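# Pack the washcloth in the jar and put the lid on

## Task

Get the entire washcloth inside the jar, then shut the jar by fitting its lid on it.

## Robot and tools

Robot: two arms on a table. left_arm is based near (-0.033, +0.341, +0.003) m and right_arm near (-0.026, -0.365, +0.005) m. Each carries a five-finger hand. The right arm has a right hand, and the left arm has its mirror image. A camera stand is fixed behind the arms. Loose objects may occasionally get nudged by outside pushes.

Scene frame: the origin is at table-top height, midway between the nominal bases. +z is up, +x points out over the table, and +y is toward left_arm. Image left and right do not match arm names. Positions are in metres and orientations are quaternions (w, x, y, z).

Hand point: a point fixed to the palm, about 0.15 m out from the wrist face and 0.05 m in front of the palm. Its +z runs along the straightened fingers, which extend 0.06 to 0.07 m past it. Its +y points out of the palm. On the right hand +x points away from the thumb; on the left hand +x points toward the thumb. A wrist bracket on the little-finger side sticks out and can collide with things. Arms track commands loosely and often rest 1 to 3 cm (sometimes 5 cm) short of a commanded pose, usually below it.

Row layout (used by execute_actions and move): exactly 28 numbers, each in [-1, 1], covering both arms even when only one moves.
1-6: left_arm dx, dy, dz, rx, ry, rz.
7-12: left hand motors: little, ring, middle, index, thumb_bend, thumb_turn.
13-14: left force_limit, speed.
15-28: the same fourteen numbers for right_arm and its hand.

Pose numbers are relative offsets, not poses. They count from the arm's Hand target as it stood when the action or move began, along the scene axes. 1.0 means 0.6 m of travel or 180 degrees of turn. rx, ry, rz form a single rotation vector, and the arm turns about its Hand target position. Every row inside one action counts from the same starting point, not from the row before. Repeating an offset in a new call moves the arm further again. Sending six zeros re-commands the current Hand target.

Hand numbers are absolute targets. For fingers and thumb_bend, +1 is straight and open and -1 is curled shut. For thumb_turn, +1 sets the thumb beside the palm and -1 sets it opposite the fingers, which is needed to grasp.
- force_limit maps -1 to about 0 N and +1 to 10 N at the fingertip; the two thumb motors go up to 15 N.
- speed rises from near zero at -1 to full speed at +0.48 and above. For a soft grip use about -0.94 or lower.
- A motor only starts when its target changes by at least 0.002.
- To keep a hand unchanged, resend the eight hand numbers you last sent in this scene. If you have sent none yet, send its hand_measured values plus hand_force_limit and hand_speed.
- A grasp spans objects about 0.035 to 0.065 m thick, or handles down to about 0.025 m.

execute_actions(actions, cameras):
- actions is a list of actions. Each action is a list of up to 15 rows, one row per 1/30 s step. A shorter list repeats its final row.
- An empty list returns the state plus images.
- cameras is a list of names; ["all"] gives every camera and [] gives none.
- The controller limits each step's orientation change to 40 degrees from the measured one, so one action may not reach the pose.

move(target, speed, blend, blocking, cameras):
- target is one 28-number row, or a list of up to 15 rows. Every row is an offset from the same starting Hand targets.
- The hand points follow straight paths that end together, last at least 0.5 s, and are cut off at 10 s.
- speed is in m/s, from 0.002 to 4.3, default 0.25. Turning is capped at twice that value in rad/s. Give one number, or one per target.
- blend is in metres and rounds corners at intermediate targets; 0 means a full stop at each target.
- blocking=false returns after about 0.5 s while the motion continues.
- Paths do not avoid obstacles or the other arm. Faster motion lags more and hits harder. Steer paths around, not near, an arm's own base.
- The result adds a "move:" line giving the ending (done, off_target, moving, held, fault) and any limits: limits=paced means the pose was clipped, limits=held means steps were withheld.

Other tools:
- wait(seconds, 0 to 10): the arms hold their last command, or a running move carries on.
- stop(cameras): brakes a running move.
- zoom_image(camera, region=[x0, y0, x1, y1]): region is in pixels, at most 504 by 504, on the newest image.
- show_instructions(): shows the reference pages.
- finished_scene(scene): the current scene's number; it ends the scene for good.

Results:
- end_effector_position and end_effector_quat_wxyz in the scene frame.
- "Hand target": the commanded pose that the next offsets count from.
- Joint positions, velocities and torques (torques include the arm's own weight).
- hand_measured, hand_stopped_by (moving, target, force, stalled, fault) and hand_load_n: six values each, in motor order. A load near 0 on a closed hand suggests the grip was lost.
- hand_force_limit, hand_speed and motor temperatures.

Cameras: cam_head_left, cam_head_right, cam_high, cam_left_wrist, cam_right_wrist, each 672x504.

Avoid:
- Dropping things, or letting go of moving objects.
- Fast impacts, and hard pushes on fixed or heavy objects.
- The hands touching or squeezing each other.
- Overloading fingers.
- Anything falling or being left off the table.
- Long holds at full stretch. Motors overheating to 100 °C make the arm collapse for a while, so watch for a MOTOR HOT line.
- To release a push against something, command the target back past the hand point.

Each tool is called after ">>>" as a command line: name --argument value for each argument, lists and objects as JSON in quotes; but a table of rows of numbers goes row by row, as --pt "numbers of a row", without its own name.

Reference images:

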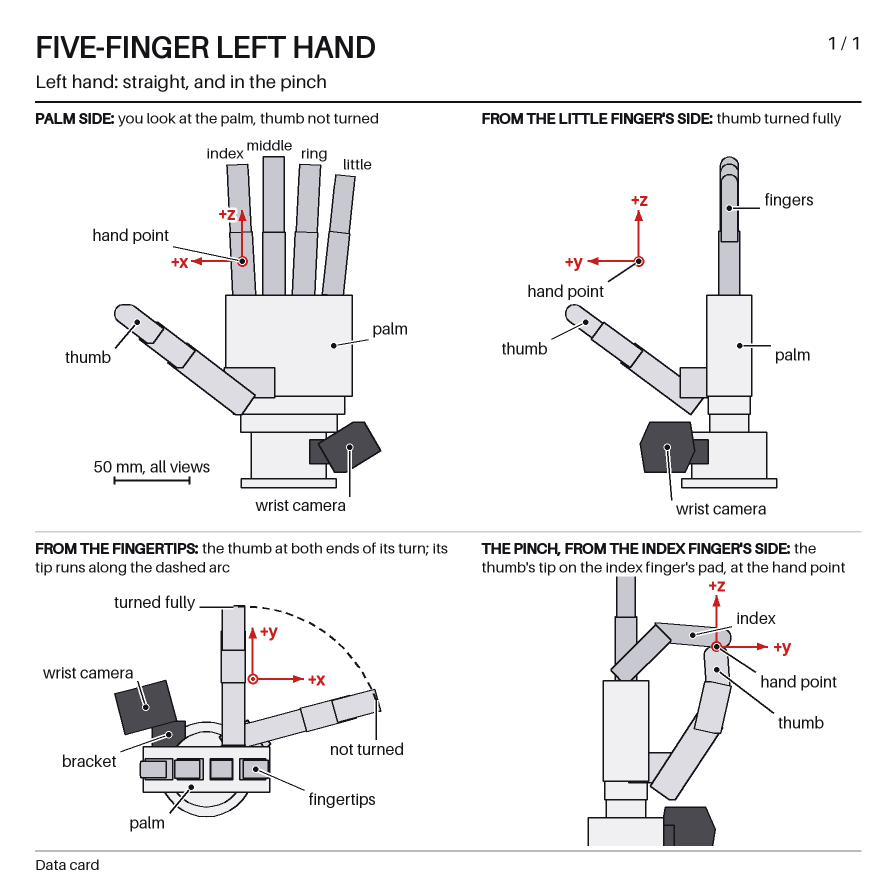

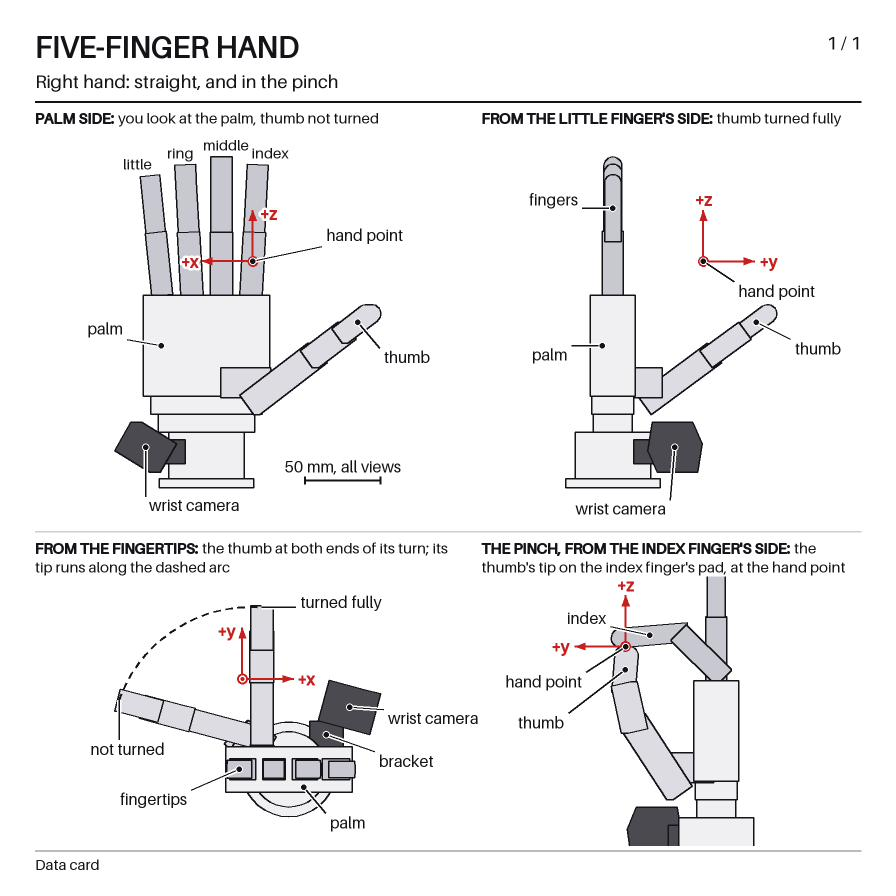

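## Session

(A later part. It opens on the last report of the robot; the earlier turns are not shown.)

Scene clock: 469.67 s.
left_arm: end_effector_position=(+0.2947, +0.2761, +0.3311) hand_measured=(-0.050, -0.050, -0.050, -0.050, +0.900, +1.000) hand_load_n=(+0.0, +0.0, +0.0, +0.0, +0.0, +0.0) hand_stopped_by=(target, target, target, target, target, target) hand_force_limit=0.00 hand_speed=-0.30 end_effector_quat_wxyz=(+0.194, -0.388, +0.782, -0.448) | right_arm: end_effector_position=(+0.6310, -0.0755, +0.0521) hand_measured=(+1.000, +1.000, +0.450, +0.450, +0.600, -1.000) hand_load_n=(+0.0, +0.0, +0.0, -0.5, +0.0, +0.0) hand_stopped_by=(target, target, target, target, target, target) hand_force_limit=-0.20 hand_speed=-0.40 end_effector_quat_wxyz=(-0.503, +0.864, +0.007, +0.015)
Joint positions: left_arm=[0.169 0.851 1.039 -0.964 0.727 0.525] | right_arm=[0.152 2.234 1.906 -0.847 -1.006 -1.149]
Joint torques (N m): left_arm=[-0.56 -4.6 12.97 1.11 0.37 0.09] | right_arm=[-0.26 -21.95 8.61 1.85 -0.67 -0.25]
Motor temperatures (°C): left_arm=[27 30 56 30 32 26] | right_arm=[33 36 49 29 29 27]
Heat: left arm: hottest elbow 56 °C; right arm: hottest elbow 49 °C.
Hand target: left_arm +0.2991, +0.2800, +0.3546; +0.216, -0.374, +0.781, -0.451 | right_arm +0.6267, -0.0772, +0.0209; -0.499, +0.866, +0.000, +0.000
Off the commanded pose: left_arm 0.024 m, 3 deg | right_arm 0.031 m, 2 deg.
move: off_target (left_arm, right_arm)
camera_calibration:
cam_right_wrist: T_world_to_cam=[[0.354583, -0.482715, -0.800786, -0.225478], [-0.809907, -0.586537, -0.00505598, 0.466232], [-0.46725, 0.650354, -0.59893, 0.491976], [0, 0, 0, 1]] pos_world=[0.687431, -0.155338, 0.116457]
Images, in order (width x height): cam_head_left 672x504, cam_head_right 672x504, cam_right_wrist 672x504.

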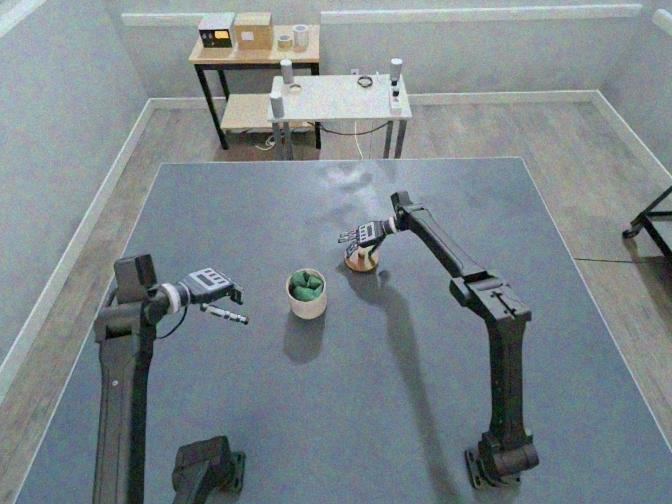

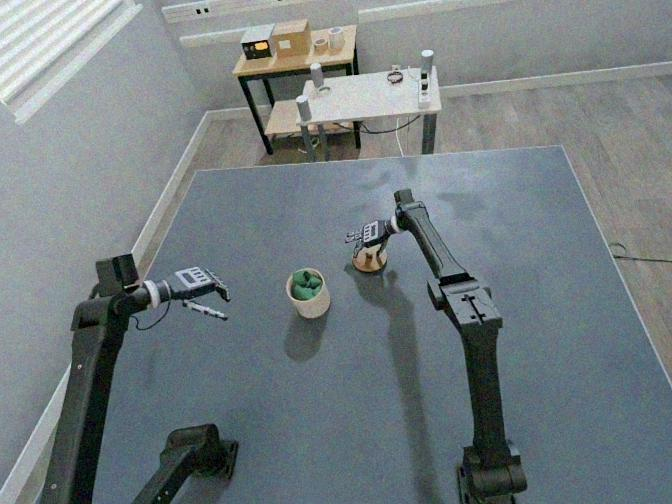

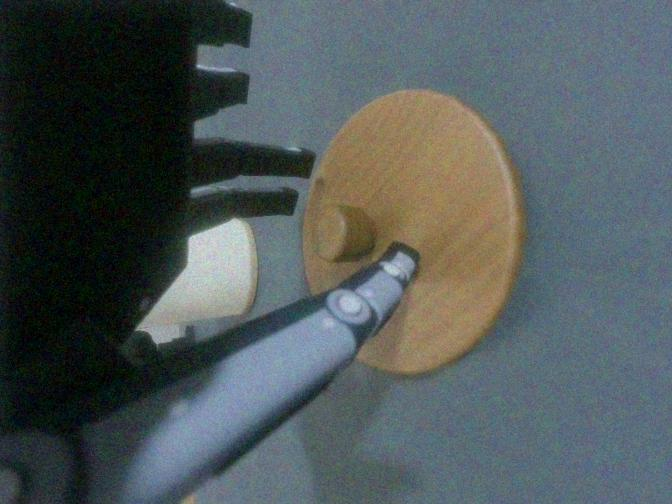

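>>> move --pt "0 0 0 0 0 0 -0.05 -0.05 -0.05 -0.05 0.9 1 0.0 -0.3 0.0 -0.006 -0.018 0 0 0 1 1 0.3 0.3 0.5 -1 -0.2 -0.6" --speed 0.04 --cameras '["cam_head_left","cam_head_right","cam_right_wrist"]'

>>> zoom_image --camera "cam_right_wrist" --region '[250, 50, 650, 400]'

>>> zoom_image --camera "cam_head_left" --region '[320, 210, 420, 300]'

Scene clock: 476.50 s.
left_arm: end_effector_position=(+0.2947, +0.2761, +0.3311) hand_measured=(-0.050, -0.050, -0.050, -0.050, +0.900, +1.000) hand_load_n=(+0.0, +0.0, +0.0, +0.0, +0.0, +0.0) hand_stopped_by=(target, target, target, target, target, target) hand_force_limit=0.00 hand_speed=-0.30 end_effector_quat_wxyz=(+0.194, -0.388, +0.782, -0.448) | right_arm: end_effector_position=(+0.6307, -0.0754, +0.0458) hand_measured=(+1.000, +1.000, +0.300, +0.300, +0.500, -1.000) hand_load_n=(-0.5, +0.0, +0.0, +0.0, -0.5, +0.0) hand_stopped_by=(target, target, target, target, target, target) hand_force_limit=-0.20 hand_speed=-0.60 end_effector_quat_wxyz=(-0.504, +0.864, +0.009, +0.016)
Joint positions: left_arm=[0.169 0.851 1.039 -0.964 0.727 0.525] | right_arm=[0.152 2.239 1.898 -0.834 -1.009 -1.155]
Joint torques (N m): left_arm=[-0.62 -4.72 13 1.13 0.39 0.1] | right_arm=[-0.67 -20.95 8.44 1.78 -0.64 -0.27]
Motor temperatures (°C): left_arm=[27 30 56 30 32 26] | right_arm=[33 36 47 29 29 27]
Heat: left arm: hottest elbow 56 °C; right arm: hottest elbow 47 °C.
Hand target: left_arm +0.2991, +0.2800, +0.3546; +0.216, -0.374, +0.781, -0.451 | right_arm +0.6267, -0.0808, +0.0102; -0.499, +0.866, +0.000, +0.000
Off the commanded pose: left_arm 0.024 m, 3 deg | right_arm 0.036 m, 2 deg.
move: off_target (left_arm, right_arm)
camera_calibration:
cam_right_wrist: T_world_to_cam=[[0.360072, -0.479431, -0.800309, -0.233621], [-0.807477, -0.589815, -0.00996412, 0.464573], [-0.467257, 0.649819, -0.599505, 0.487899], [0, 0, 0, 1]] pos_world=[0.687226, -0.155039, 0.110158]
Images, in order (width x height): cam_head_left 672x504, cam_head_right 672x504, cam_right_wrist 672x504.

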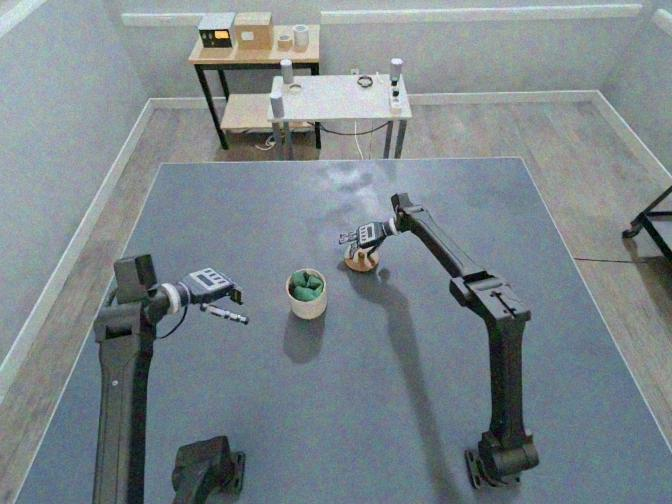

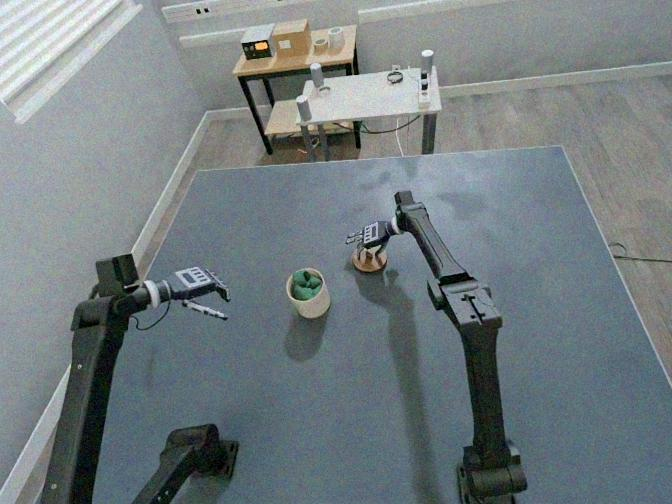

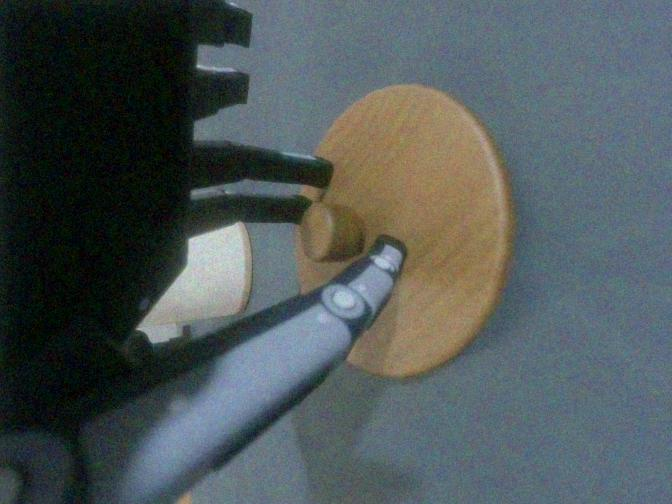

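Scaled by 1.260 from the camera's 672x504 image, which has a finer 960x720 frame.

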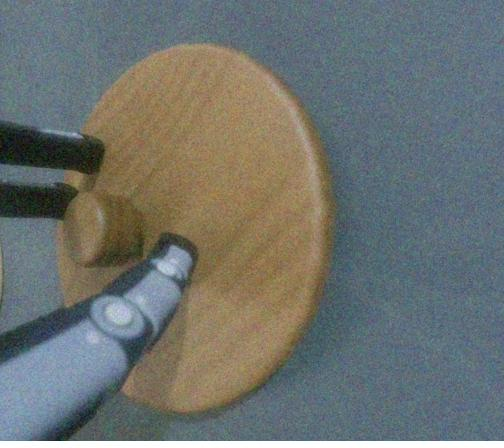

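Scaled by 5.040 from the camera's 672x504 image, which has a finer 960x720 frame.

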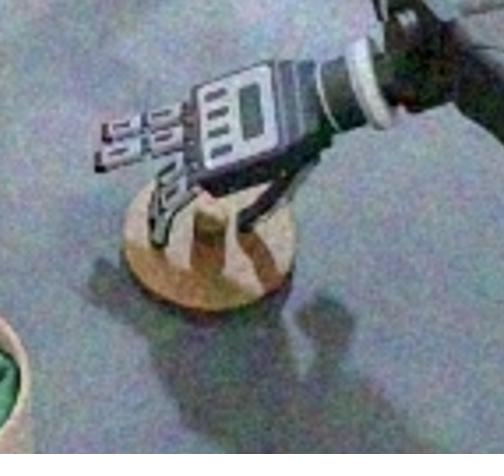

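>>> move --pt "0 0 0 0 0 0 -0.05 -0.05 -0.05 -0.05 0.9 1 0.0 -0.3 -0.005 0.0 0.01 0 0 0 1 1 -0.5 -0.5 -0.1 -1 0.2 -0.85" --speed 0.04 --cameras '["cam_head_left","cam_head_right","cam_right_wrist"]'

>>> zoom_image --camera "cam_right_wrist" --region '[250, 50, 650, 400]'

>>> zoom_image --camera "cam_head_left" --region '[320, 210, 420, 300]'

Scene clock: 481.30 s.
left_arm: end_effector_position=(+0.2947, +0.2761, +0.3311) hand_measured=(-0.050, -0.050, -0.050, -0.050, +0.900, +1.000) hand_load_n=(+0.0, +0.0, +0.0, +0.0, +0.0, -0.5) hand_stopped_by=(target, target, target, target, target, target) hand_force_limit=0.00 hand_speed=-0.30 end_effector_quat_wxyz=(+0.194, -0.388, +0.782, -0.448) | right_arm: end_effector_position=(+0.6308, -0.0746, +0.0466) hand_measured=(+1.000, +1.000, -0.030, -0.004, +0.336, -1.000) hand_load_n=(+0.0, +0.0, +10.5, +4.0, +10.5, +2.0) hand_stopped_by=(target, target, force, force, force, target) hand_force_limit=0.20 hand_speed=-0.85 end_effector_quat_wxyz=(-0.507, +0.862, +0.011, +0.016)
Joint positions: left_arm=[0.169 0.851 1.039 -0.964 0.727 0.525] | right_arm=[0.152 2.239 1.898 -0.832 -1.015 -1.157]
Joint torques (N m): left_arm=[-0.5 -4.72 13 1.09 0.38 0.09] | right_arm=[-0.56 -22.42 7.82 1.52 -0.34 -0.24]
Motor temperatures (°C): left_arm=[27 30 57 30 32 26] | right_arm=[33 36 47 29 29 27]
Heat: left arm: hottest elbow 57 °C; right arm: hottest elbow 47 °C.
Hand target: left_arm +0.2991, +0.2800, +0.3546; +0.216, -0.374, +0.781, -0.451 | right_arm +0.6237, -0.0808, +0.0162; -0.499, +0.866, +0.000, +0.000
Off the commanded pose: left_arm 0.024 m, 3 deg | right_arm 0.032 m, 2 deg.
move: off_target (left_arm, right_arm)
camera_calibration:
cam_right_wrist: T_world_to_cam=[[0.363824, -0.47351, -0.802135, -0.234474], [-0.805519, -0.592363, -0.0156796, 0.463979], [-0.46773, 0.65184, -0.596937, 0.488258], [0, 0, 0, 1]] pos_world=[0.687424, -0.154448, 0.110654]
Images, in order (width x height): cam_head_left 672x504, cam_head_right 672x504, cam_right_wrist 672x504.

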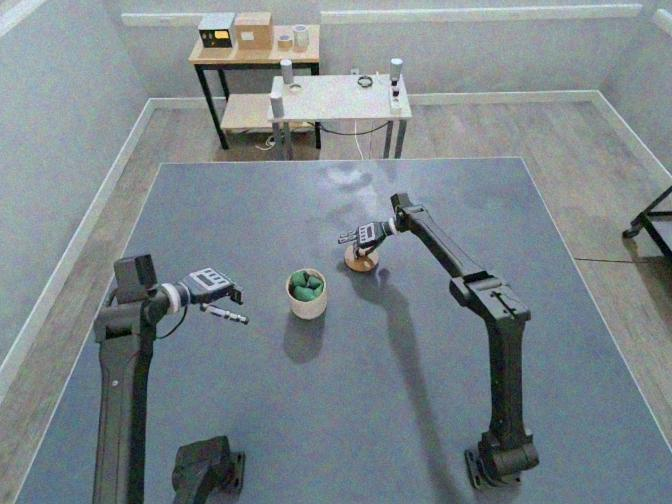

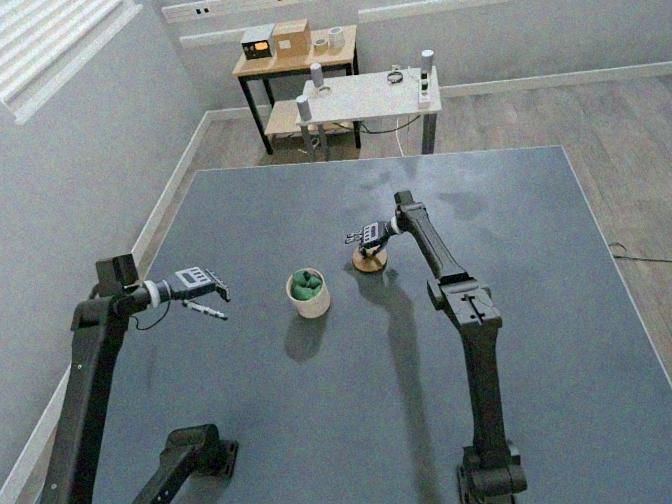

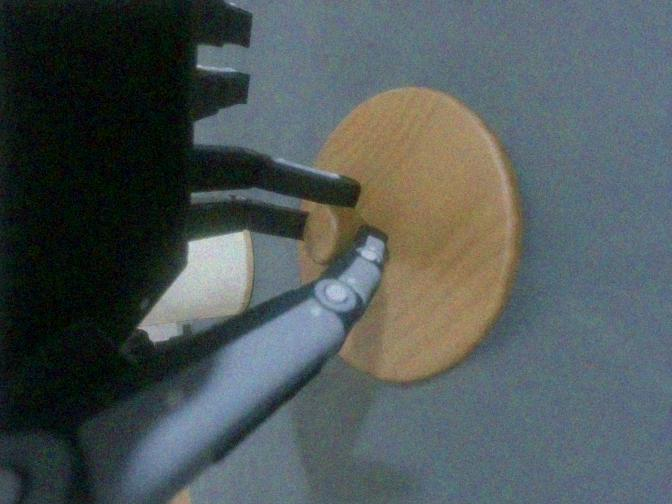

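Scaled by 1.260 from the camera's 672x504 image, which has a finer 960x720 frame.

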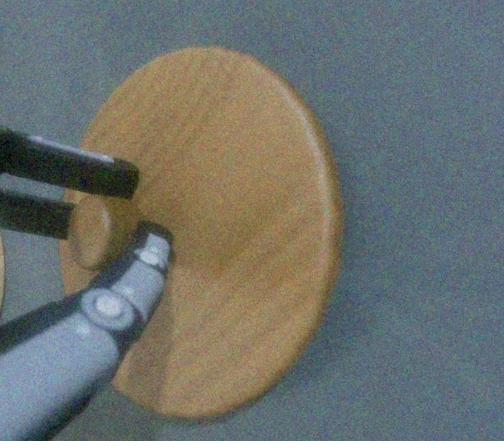

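Scaled by 5.040 from the camera's 672x504 image, which has a finer 960x720 frame.

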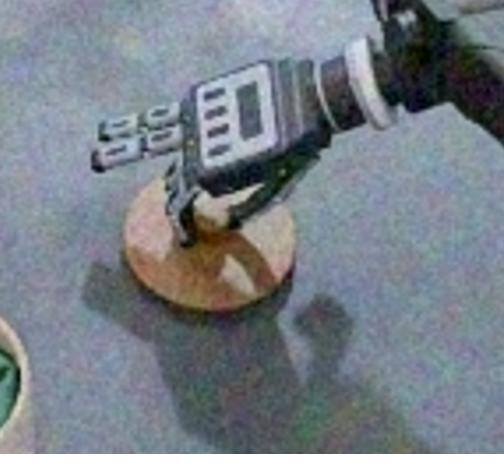

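>>> move --pt "0 0 0 0 0 0 -0.05 -0.05 -0.05 -0.05 0.9 1 0.0 -0.3 0.005 0.0 0.17 0 0 0 1 1 -0.5 -0.5 -0.1 -1 0.2 -0.85" --speed 0.07 --cameras '["cam_head_left","cam_head_right","cam_high","cam_right_wrist"]'

>>> zoom_image --camera "cam_right_wrist" --region '[250, 50, 650, 400]'

>>> zoom_image --camera "cam_head_left" --region '[310, 190, 430, 290]'

>>> zoom_image --camera "cam_high" --region '[240, 240, 380, 370]'

Scene clock: 486.13 s.
left_arm: end_effector_position=(+0.2947, +0.2761, +0.3311) hand_measured=(-0.050, -0.050, -0.050, -0.050, +0.900, +1.000) hand_load_n=(+0.0, +0.0, +0.0, +0.5, +0.0, -0.5) hand_stopped_by=(target, target, target, target, target, target) hand_force_limit=0.00 hand_speed=-0.30 end_effector_quat_wxyz=(+0.194, -0.388, +0.782, -0.448) | right_arm: end_effector_position=(+0.6055, -0.0817, +0.0845) hand_measured=(+1.000, +1.000, -0.030, -0.004, +0.336, -1.000) hand_load_n=(+0.0, +0.0, +8.5, +4.5, +9.5, +3.5) hand_stopped_by=(target, target, force, force, force, target) hand_force_limit=0.20 hand_speed=-0.85 end_effector_quat_wxyz=(-0.492, +0.870, -0.015, -0.029)
Joint positions: left_arm=[0.169 0.851 1.039 -0.964 0.727 0.525] | right_arm=[0.152 2.197 1.938 -1.029 -1.006 -1.163]
Joint torques (N m): left_arm=[-0.5 -4.66 13.04 1.09 0.38 0.08] | right_arm=[-0.67 -25.76 15.06 0.83 -0.79 -0.16]
Motor temperatures (°C): left_arm=[27 30 57 30 32 26] | right_arm=[33 37 48 29 29 27]
Heat: left arm: hottest elbow 57 °C; right arm: hottest elbow 48 °C.
Hand target: left_arm +0.2991, +0.2800, +0.3546; +0.216, -0.374, +0.781, -0.451 | right_arm +0.6268, -0.0808, +0.1182; -0.499, +0.867, +0.000, +0.000
Off the commanded pose: left_arm 0.024 m, 3 deg | right_arm 0.040 m, 4 deg.
move: off_target (left_arm, right_arm)
camera_calibration:
cam_right_wrist: T_world_to_cam=[[0.27834, -0.50074, -0.819626, -0.147127], [-0.801583, -0.591224, 0.0889883, 0.428768], [-0.529143, 0.632229, -0.565945, 0.536686], [0, 0, 0, 1]] pos_world=[0.668627, -0.159483, 0.144991]
Images, in order (width x height): cam_head_left 672x504, cam_head_right 672x504, cam_high 672x504, cam_right_wrist 672x504.

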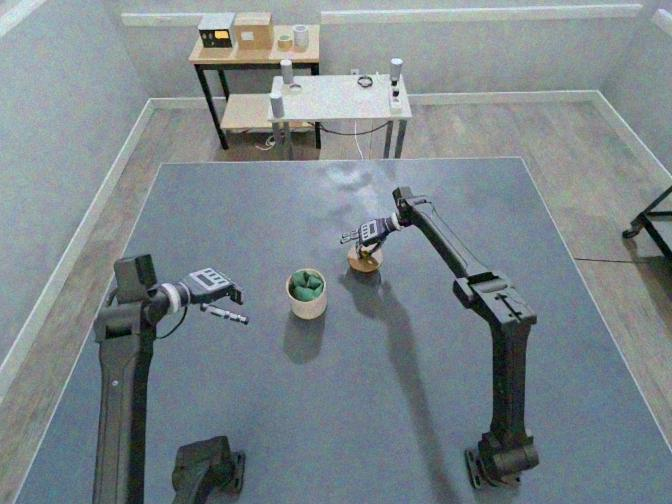

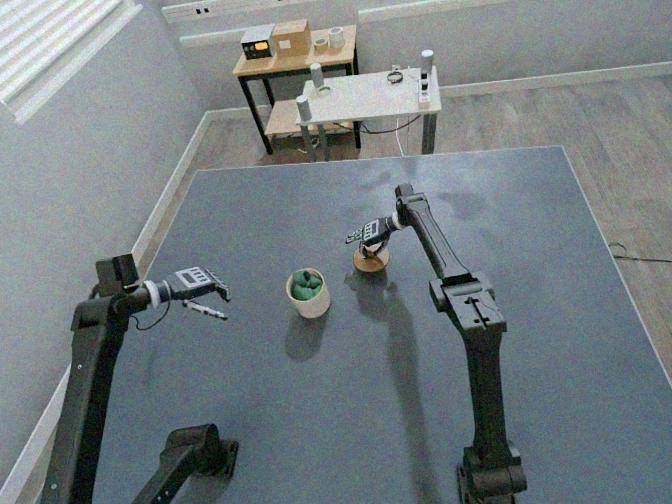

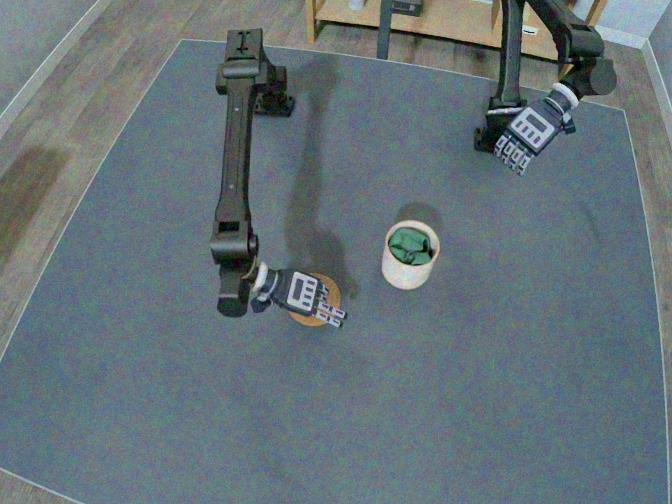

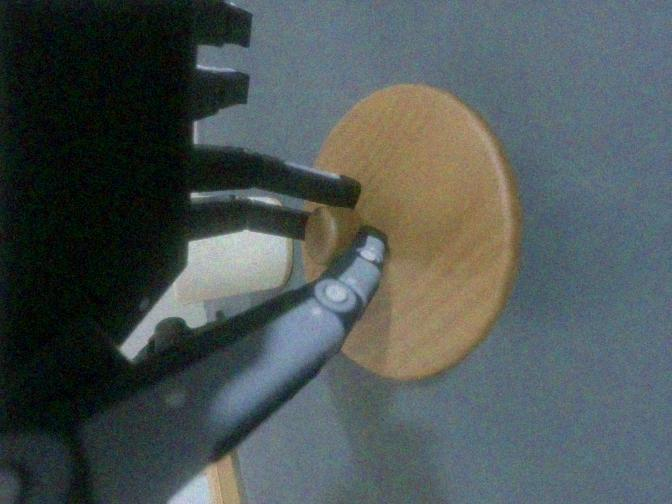

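Scaled by 1.260 from the camera's 672x504 image, which has a finer 960x720 frame.

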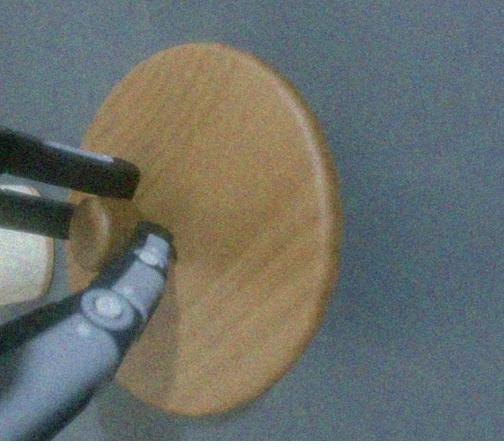

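Scaled by 4.200 from the camera's 672x504 image, which has a finer 960x720 frame.

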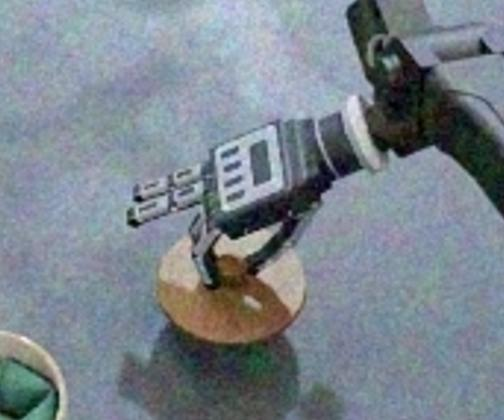

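Scaled by 3.600 from the camera's 672x504 image, which has a finer 960x720 frame.

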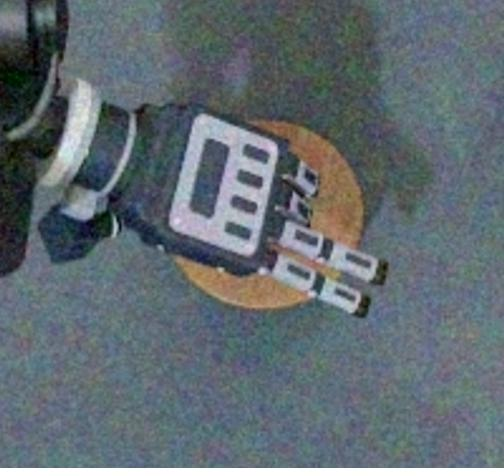

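>>> move --pt "-0.1 0.15 0.0 0 0 0 -0.05 -0.05 -0.05 -0.05 0.9 1 0.0 -0.3 0.0 0.0 0.24 0 0 0 1 1 -0.5 -0.5 -0.1 -1 0.2 -0.85" --pt "-0.13 0.20 0.0 0 0 0 -0.05 -0.05 -0.05 -0.05 0.9 1 0.0 -0.3 -0.28 0.30 0.27 0 0 0 1 1 -0.5 -0.5 -0.1 -1 0.2 -0.85" --speed '[0.1,0.18]' --blend '[0.05,0]' --cameras '["all"]'

>>> zoom_image --camera "cam_head_left" --region '[260, 190, 380, 320]'

>>> zoom_image --camera "cam_high" --region '[350, 180, 470, 310]'

>>> zoom_image --camera "cam_head_right" --region '[260, 190, 380, 320]'

Scene clock: 496.70 s.
left_arm: end_effector_position=(+0.2164, +0.3924, +0.3411) hand_measured=(-0.050, -0.050, -0.050, -0.050, +0.900, +1.000) hand_load_n=(+0.0, +0.0, +0.0, +0.0, +0.0, -0.5) hand_stopped_by=(target, target, target, target, target, target) hand_force_limit=0.00 hand_speed=-0.30 end_effector_quat_wxyz=(+0.202, -0.383, +0.778, -0.456) | right_arm: end_effector_position=(+0.4593, +0.1014, +0.2714) hand_measured=(+1.000, +1.000, -0.030, -0.004, +0.336, -1.000) hand_load_n=(+0.0, +0.0, +8.5, +4.5, +9.5, +3.0) hand_stopped_by=(target, target, force, force, force, target) hand_force_limit=0.20 hand_speed=-0.85 end_effector_quat_wxyz=(-0.493, +0.870, +0.002, -0.006)
Joint positions: left_arm=[0.764 0.931 1.156 -1.649 1.038 1.361] | right_arm=[0.503 1.829 1.812 -0.832 -0.818 -0.682]
Joint torques (N m): left_arm=[-0.62 -3.19 11.75 0.14 0.69 0.08] | right_arm=[-0.5 -21.89 9.96 2.45 -0.44 -0.04]
Motor temperatures (°C): left_arm=[27 30 58 30 32 26] | right_arm=[33 38 51 29 30 27]
Heat: left arm: hottest elbow 58 °C; right arm: hottest elbow 51 °C.
Hand target: left_arm +0.2212, +0.4000, +0.3546; +0.216, -0.374, +0.781, -0.451 | right_arm +0.4587, +0.0992, +0.2802; -0.499, +0.866, +0.000, +0.000
Off the commanded pose: left_arm 0.016 m, 2 deg | right_arm 0.009 m, 1 deg.
move: off_target (left_arm)
camera_calibration:
cam_left_wrist: T_world_to_cam=[[0.188773, -0.481222, 0.856032, -0.147986], [-0.963668, -0.258516, 0.0671829, 0.285241], [0.188968, -0.837613, -0.512539, 0.579838], [0, 0, 0, 1]] pos_world=[0.193242, 0.488205, 0.404707]
cam_right_wrist: T_world_to_cam=[[0.327062, -0.496732, -0.80392, 0.111295], [-0.801851, -0.596041, 0.0420665, 0.416603], [-0.500065, 0.630866, -0.593248, 0.443484], [0, 0, 0, 1]] pos_world=[0.519425, 0.0238173, 0.335043]

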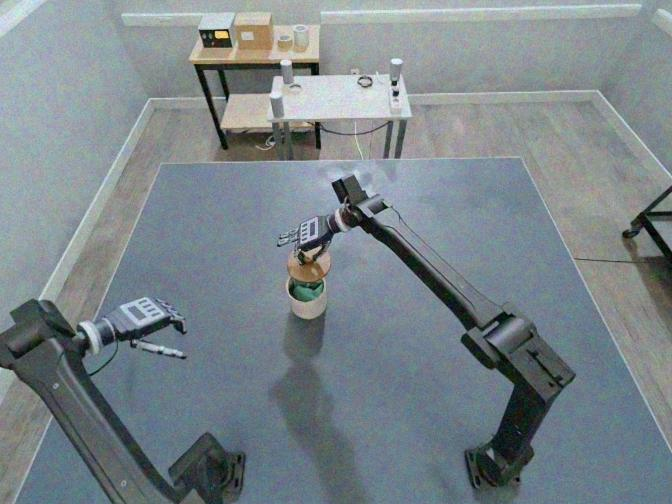

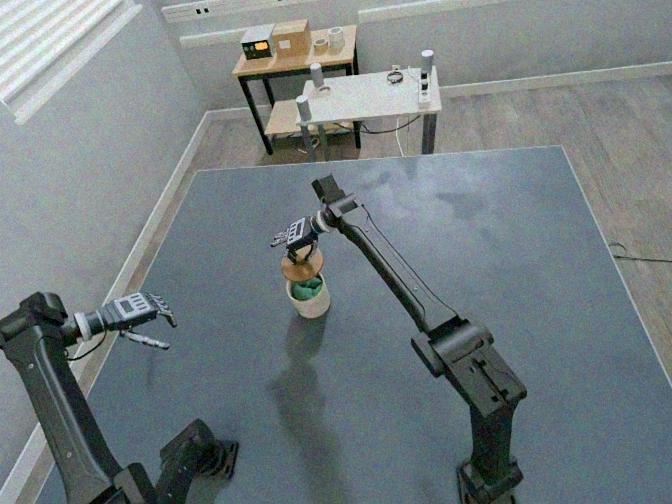

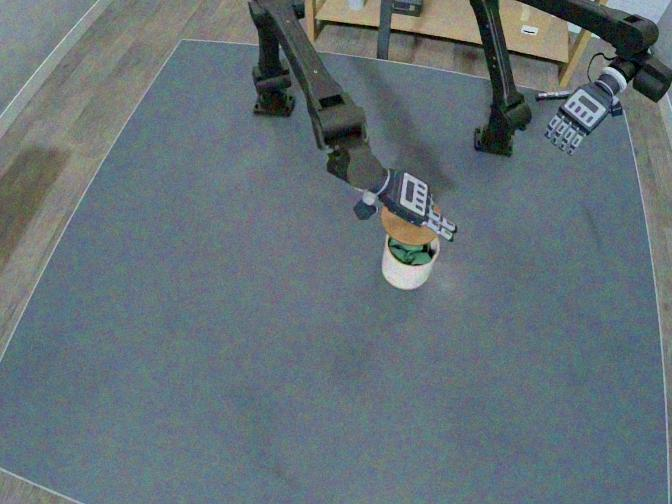

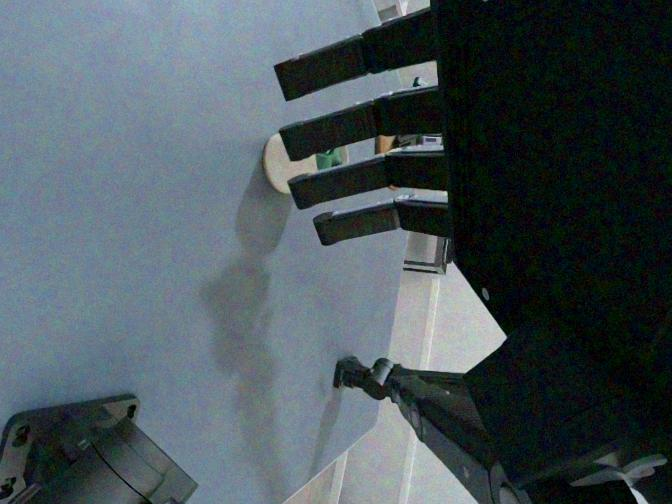

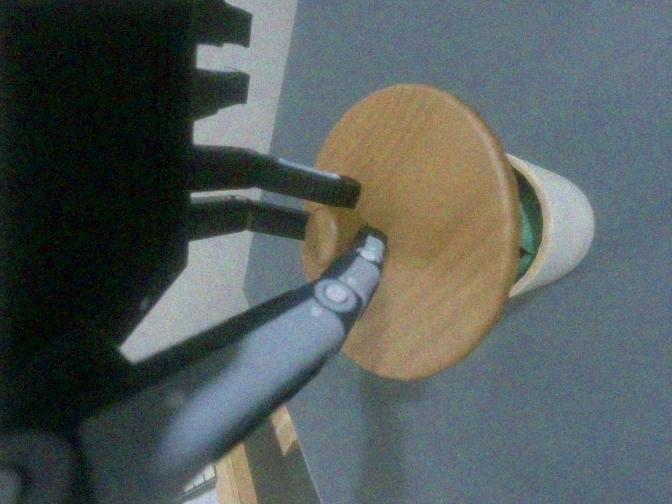

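Scaled by 3.877 from the camera's 672x504 image, which has a finer 960x720 frame.

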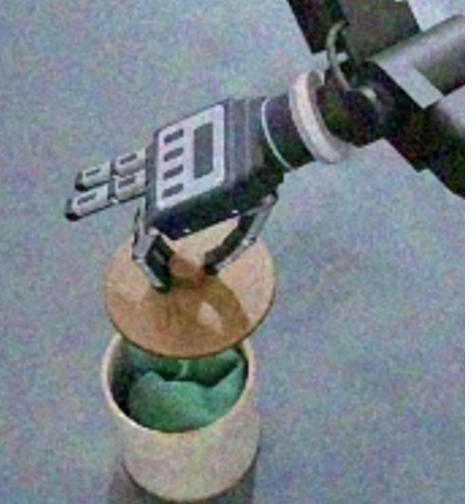

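Scaled by 3.877 from the camera's 672x504 image, which has a finer 960x720 frame.

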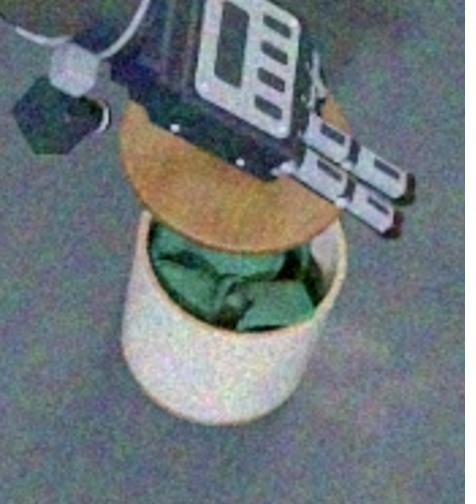

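Scaled by 3.877 from the camera's 672x504 image, which has a finer 960x720 frame.

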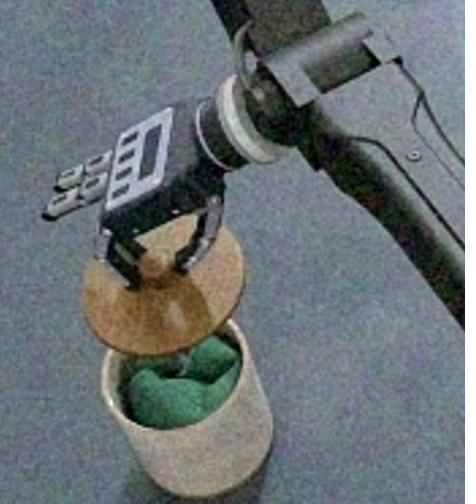

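>>> move --pt "0 0 0 0 0 0 -0.05 -0.05 -0.05 -0.05 0.9 1 0.0 -0.3 -0.02 0.037 -0.14 0 0 0 1 1 -0.5 -0.5 -0.1 -1 0.2 -0.85" --speed 0.08 --cameras '["cam_head_left","cam_head_right","cam_high","cam_right_wrist"]'

>>> zoom_image --camera "cam_head_left" --region '[260, 220, 360, 330]'

>>> zoom_image --camera "cam_high" --region '[360, 190, 460, 300]'

>>> zoom_image --camera "cam_head_right" --region '[260, 220, 360, 330]'

Scene clock: 507.80 s.
left_arm: end_effector_position=(+0.2164, +0.3924, +0.3410) hand_measured=(-0.050, -0.050, -0.050, -0.050, +0.900, +1.000) hand_load_n=(+0.0, +0.0, -0.5, +0.0, +0.0, +0.0) hand_stopped_by=(target, target, target, target, target, target) hand_force_limit=0.00 hand_speed=-0.30 end_effector_quat_wxyz=(+0.202, -0.383, +0.778, -0.456) | right_arm: end_effector_position=(+0.4515, +0.1152, +0.2056) hand_measured=(+1.000, +1.000, -0.030, -0.004, +0.336, -1.000) hand_load_n=(+0.0, +0.0, +8.5, +4.5, +9.5, +3.5) hand_stopped_by=(target, target, force, force, force, target) hand_force_limit=0.20 hand_speed=-0.85 end_effector_quat_wxyz=(-0.500, +0.866, +0.001, +0.007)
Joint positions: left_arm=[0.764 0.931 1.156 -1.649 1.038 1.362] | right_arm=[0.53 1.828 1.626 -0.588 -0.79 -0.639]
Joint torques (N m): left_arm=[-0.5 -3.25 11.78 0.16 0.68 0.08] | right_arm=[0.85 -19.14 9.84 2.61 -0.39 -0.02]
Motor temperatures (°C): left_arm=[27 30 58 30 32 26] | right_arm=[33 40 49 29 29 27]
Heat: left arm: hottest elbow 58 °C; right arm: hottest elbow 49 °C.
Hand target: left_arm +0.2212, +0.4000, +0.3546; +0.216, -0.374, +0.781, -0.451 | right_arm +0.4468, +0.1214, +0.1962; -0.499, +0.866, +0.000, +0.001
Off the commanded pose: left_arm 0.016 m, 2 deg | right_arm 0.012 m, 1 deg.
move: off_target (left_arm, right_arm)
camera_calibration:
cam_right_wrist: T_world_to_cam=[[0.338891, -0.489323, -0.803565, 0.0615905], [-0.810791, -0.585159, 0.0143884, 0.429781], [-0.477253, 0.646647, -0.595044, 0.38004], [0, 0, 0, 1]] pos_world=[0.508965, 0.0358755, 0.269449]
Images, in order (width x height): cam_head_left 672x504, cam_head_right 672x504, cam_high 672x504, cam_right_wrist 672x504.

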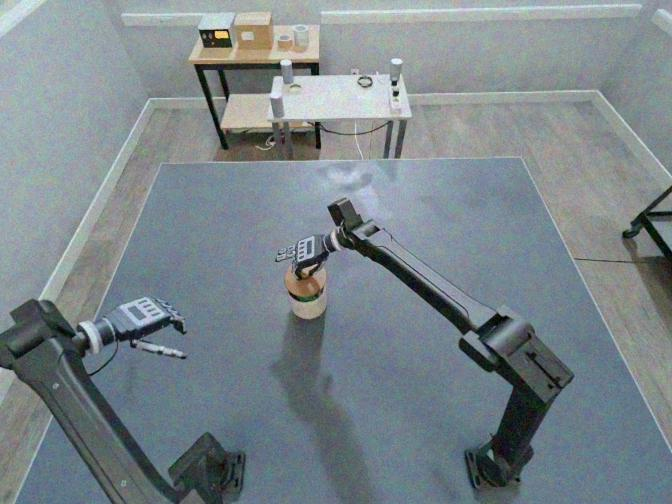

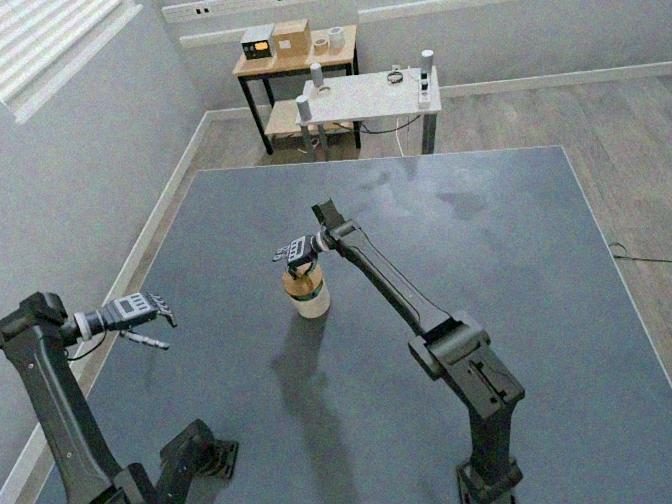

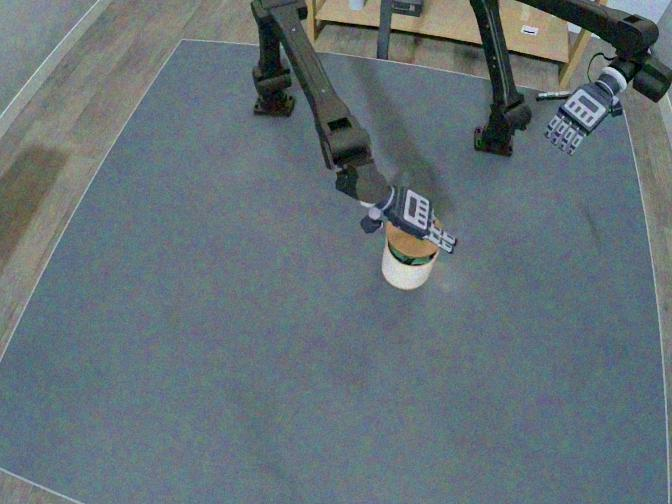

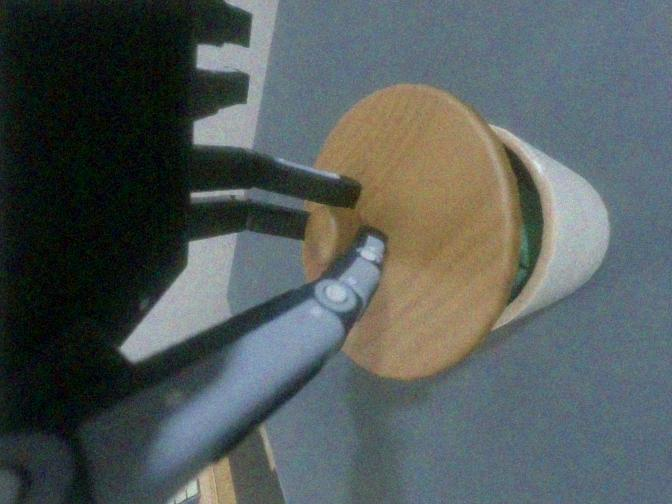

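Scaled by 4.582 from the camera's 672x504 image, which has a finer 960x720 frame.

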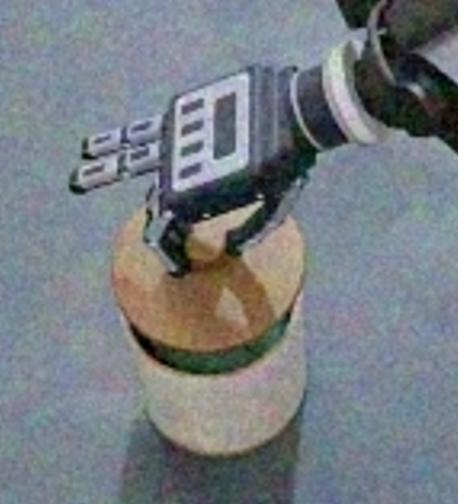

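Scaled by 4.582 from the camera's 672x504 image, which has a finer 960x720 frame.

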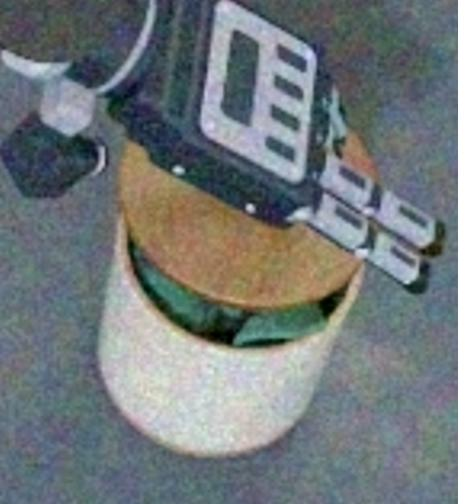

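Scaled by 4.582 from the camera's 672x504 image, which has a finer 960x720 frame.

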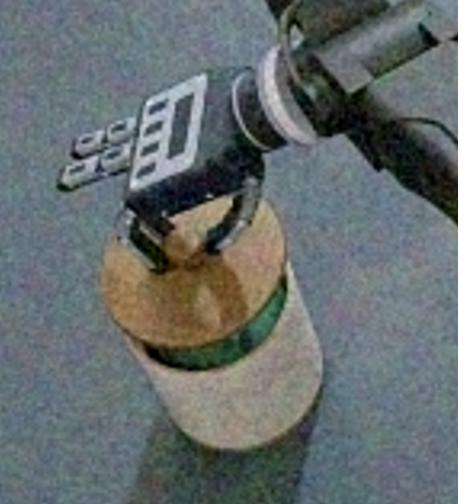

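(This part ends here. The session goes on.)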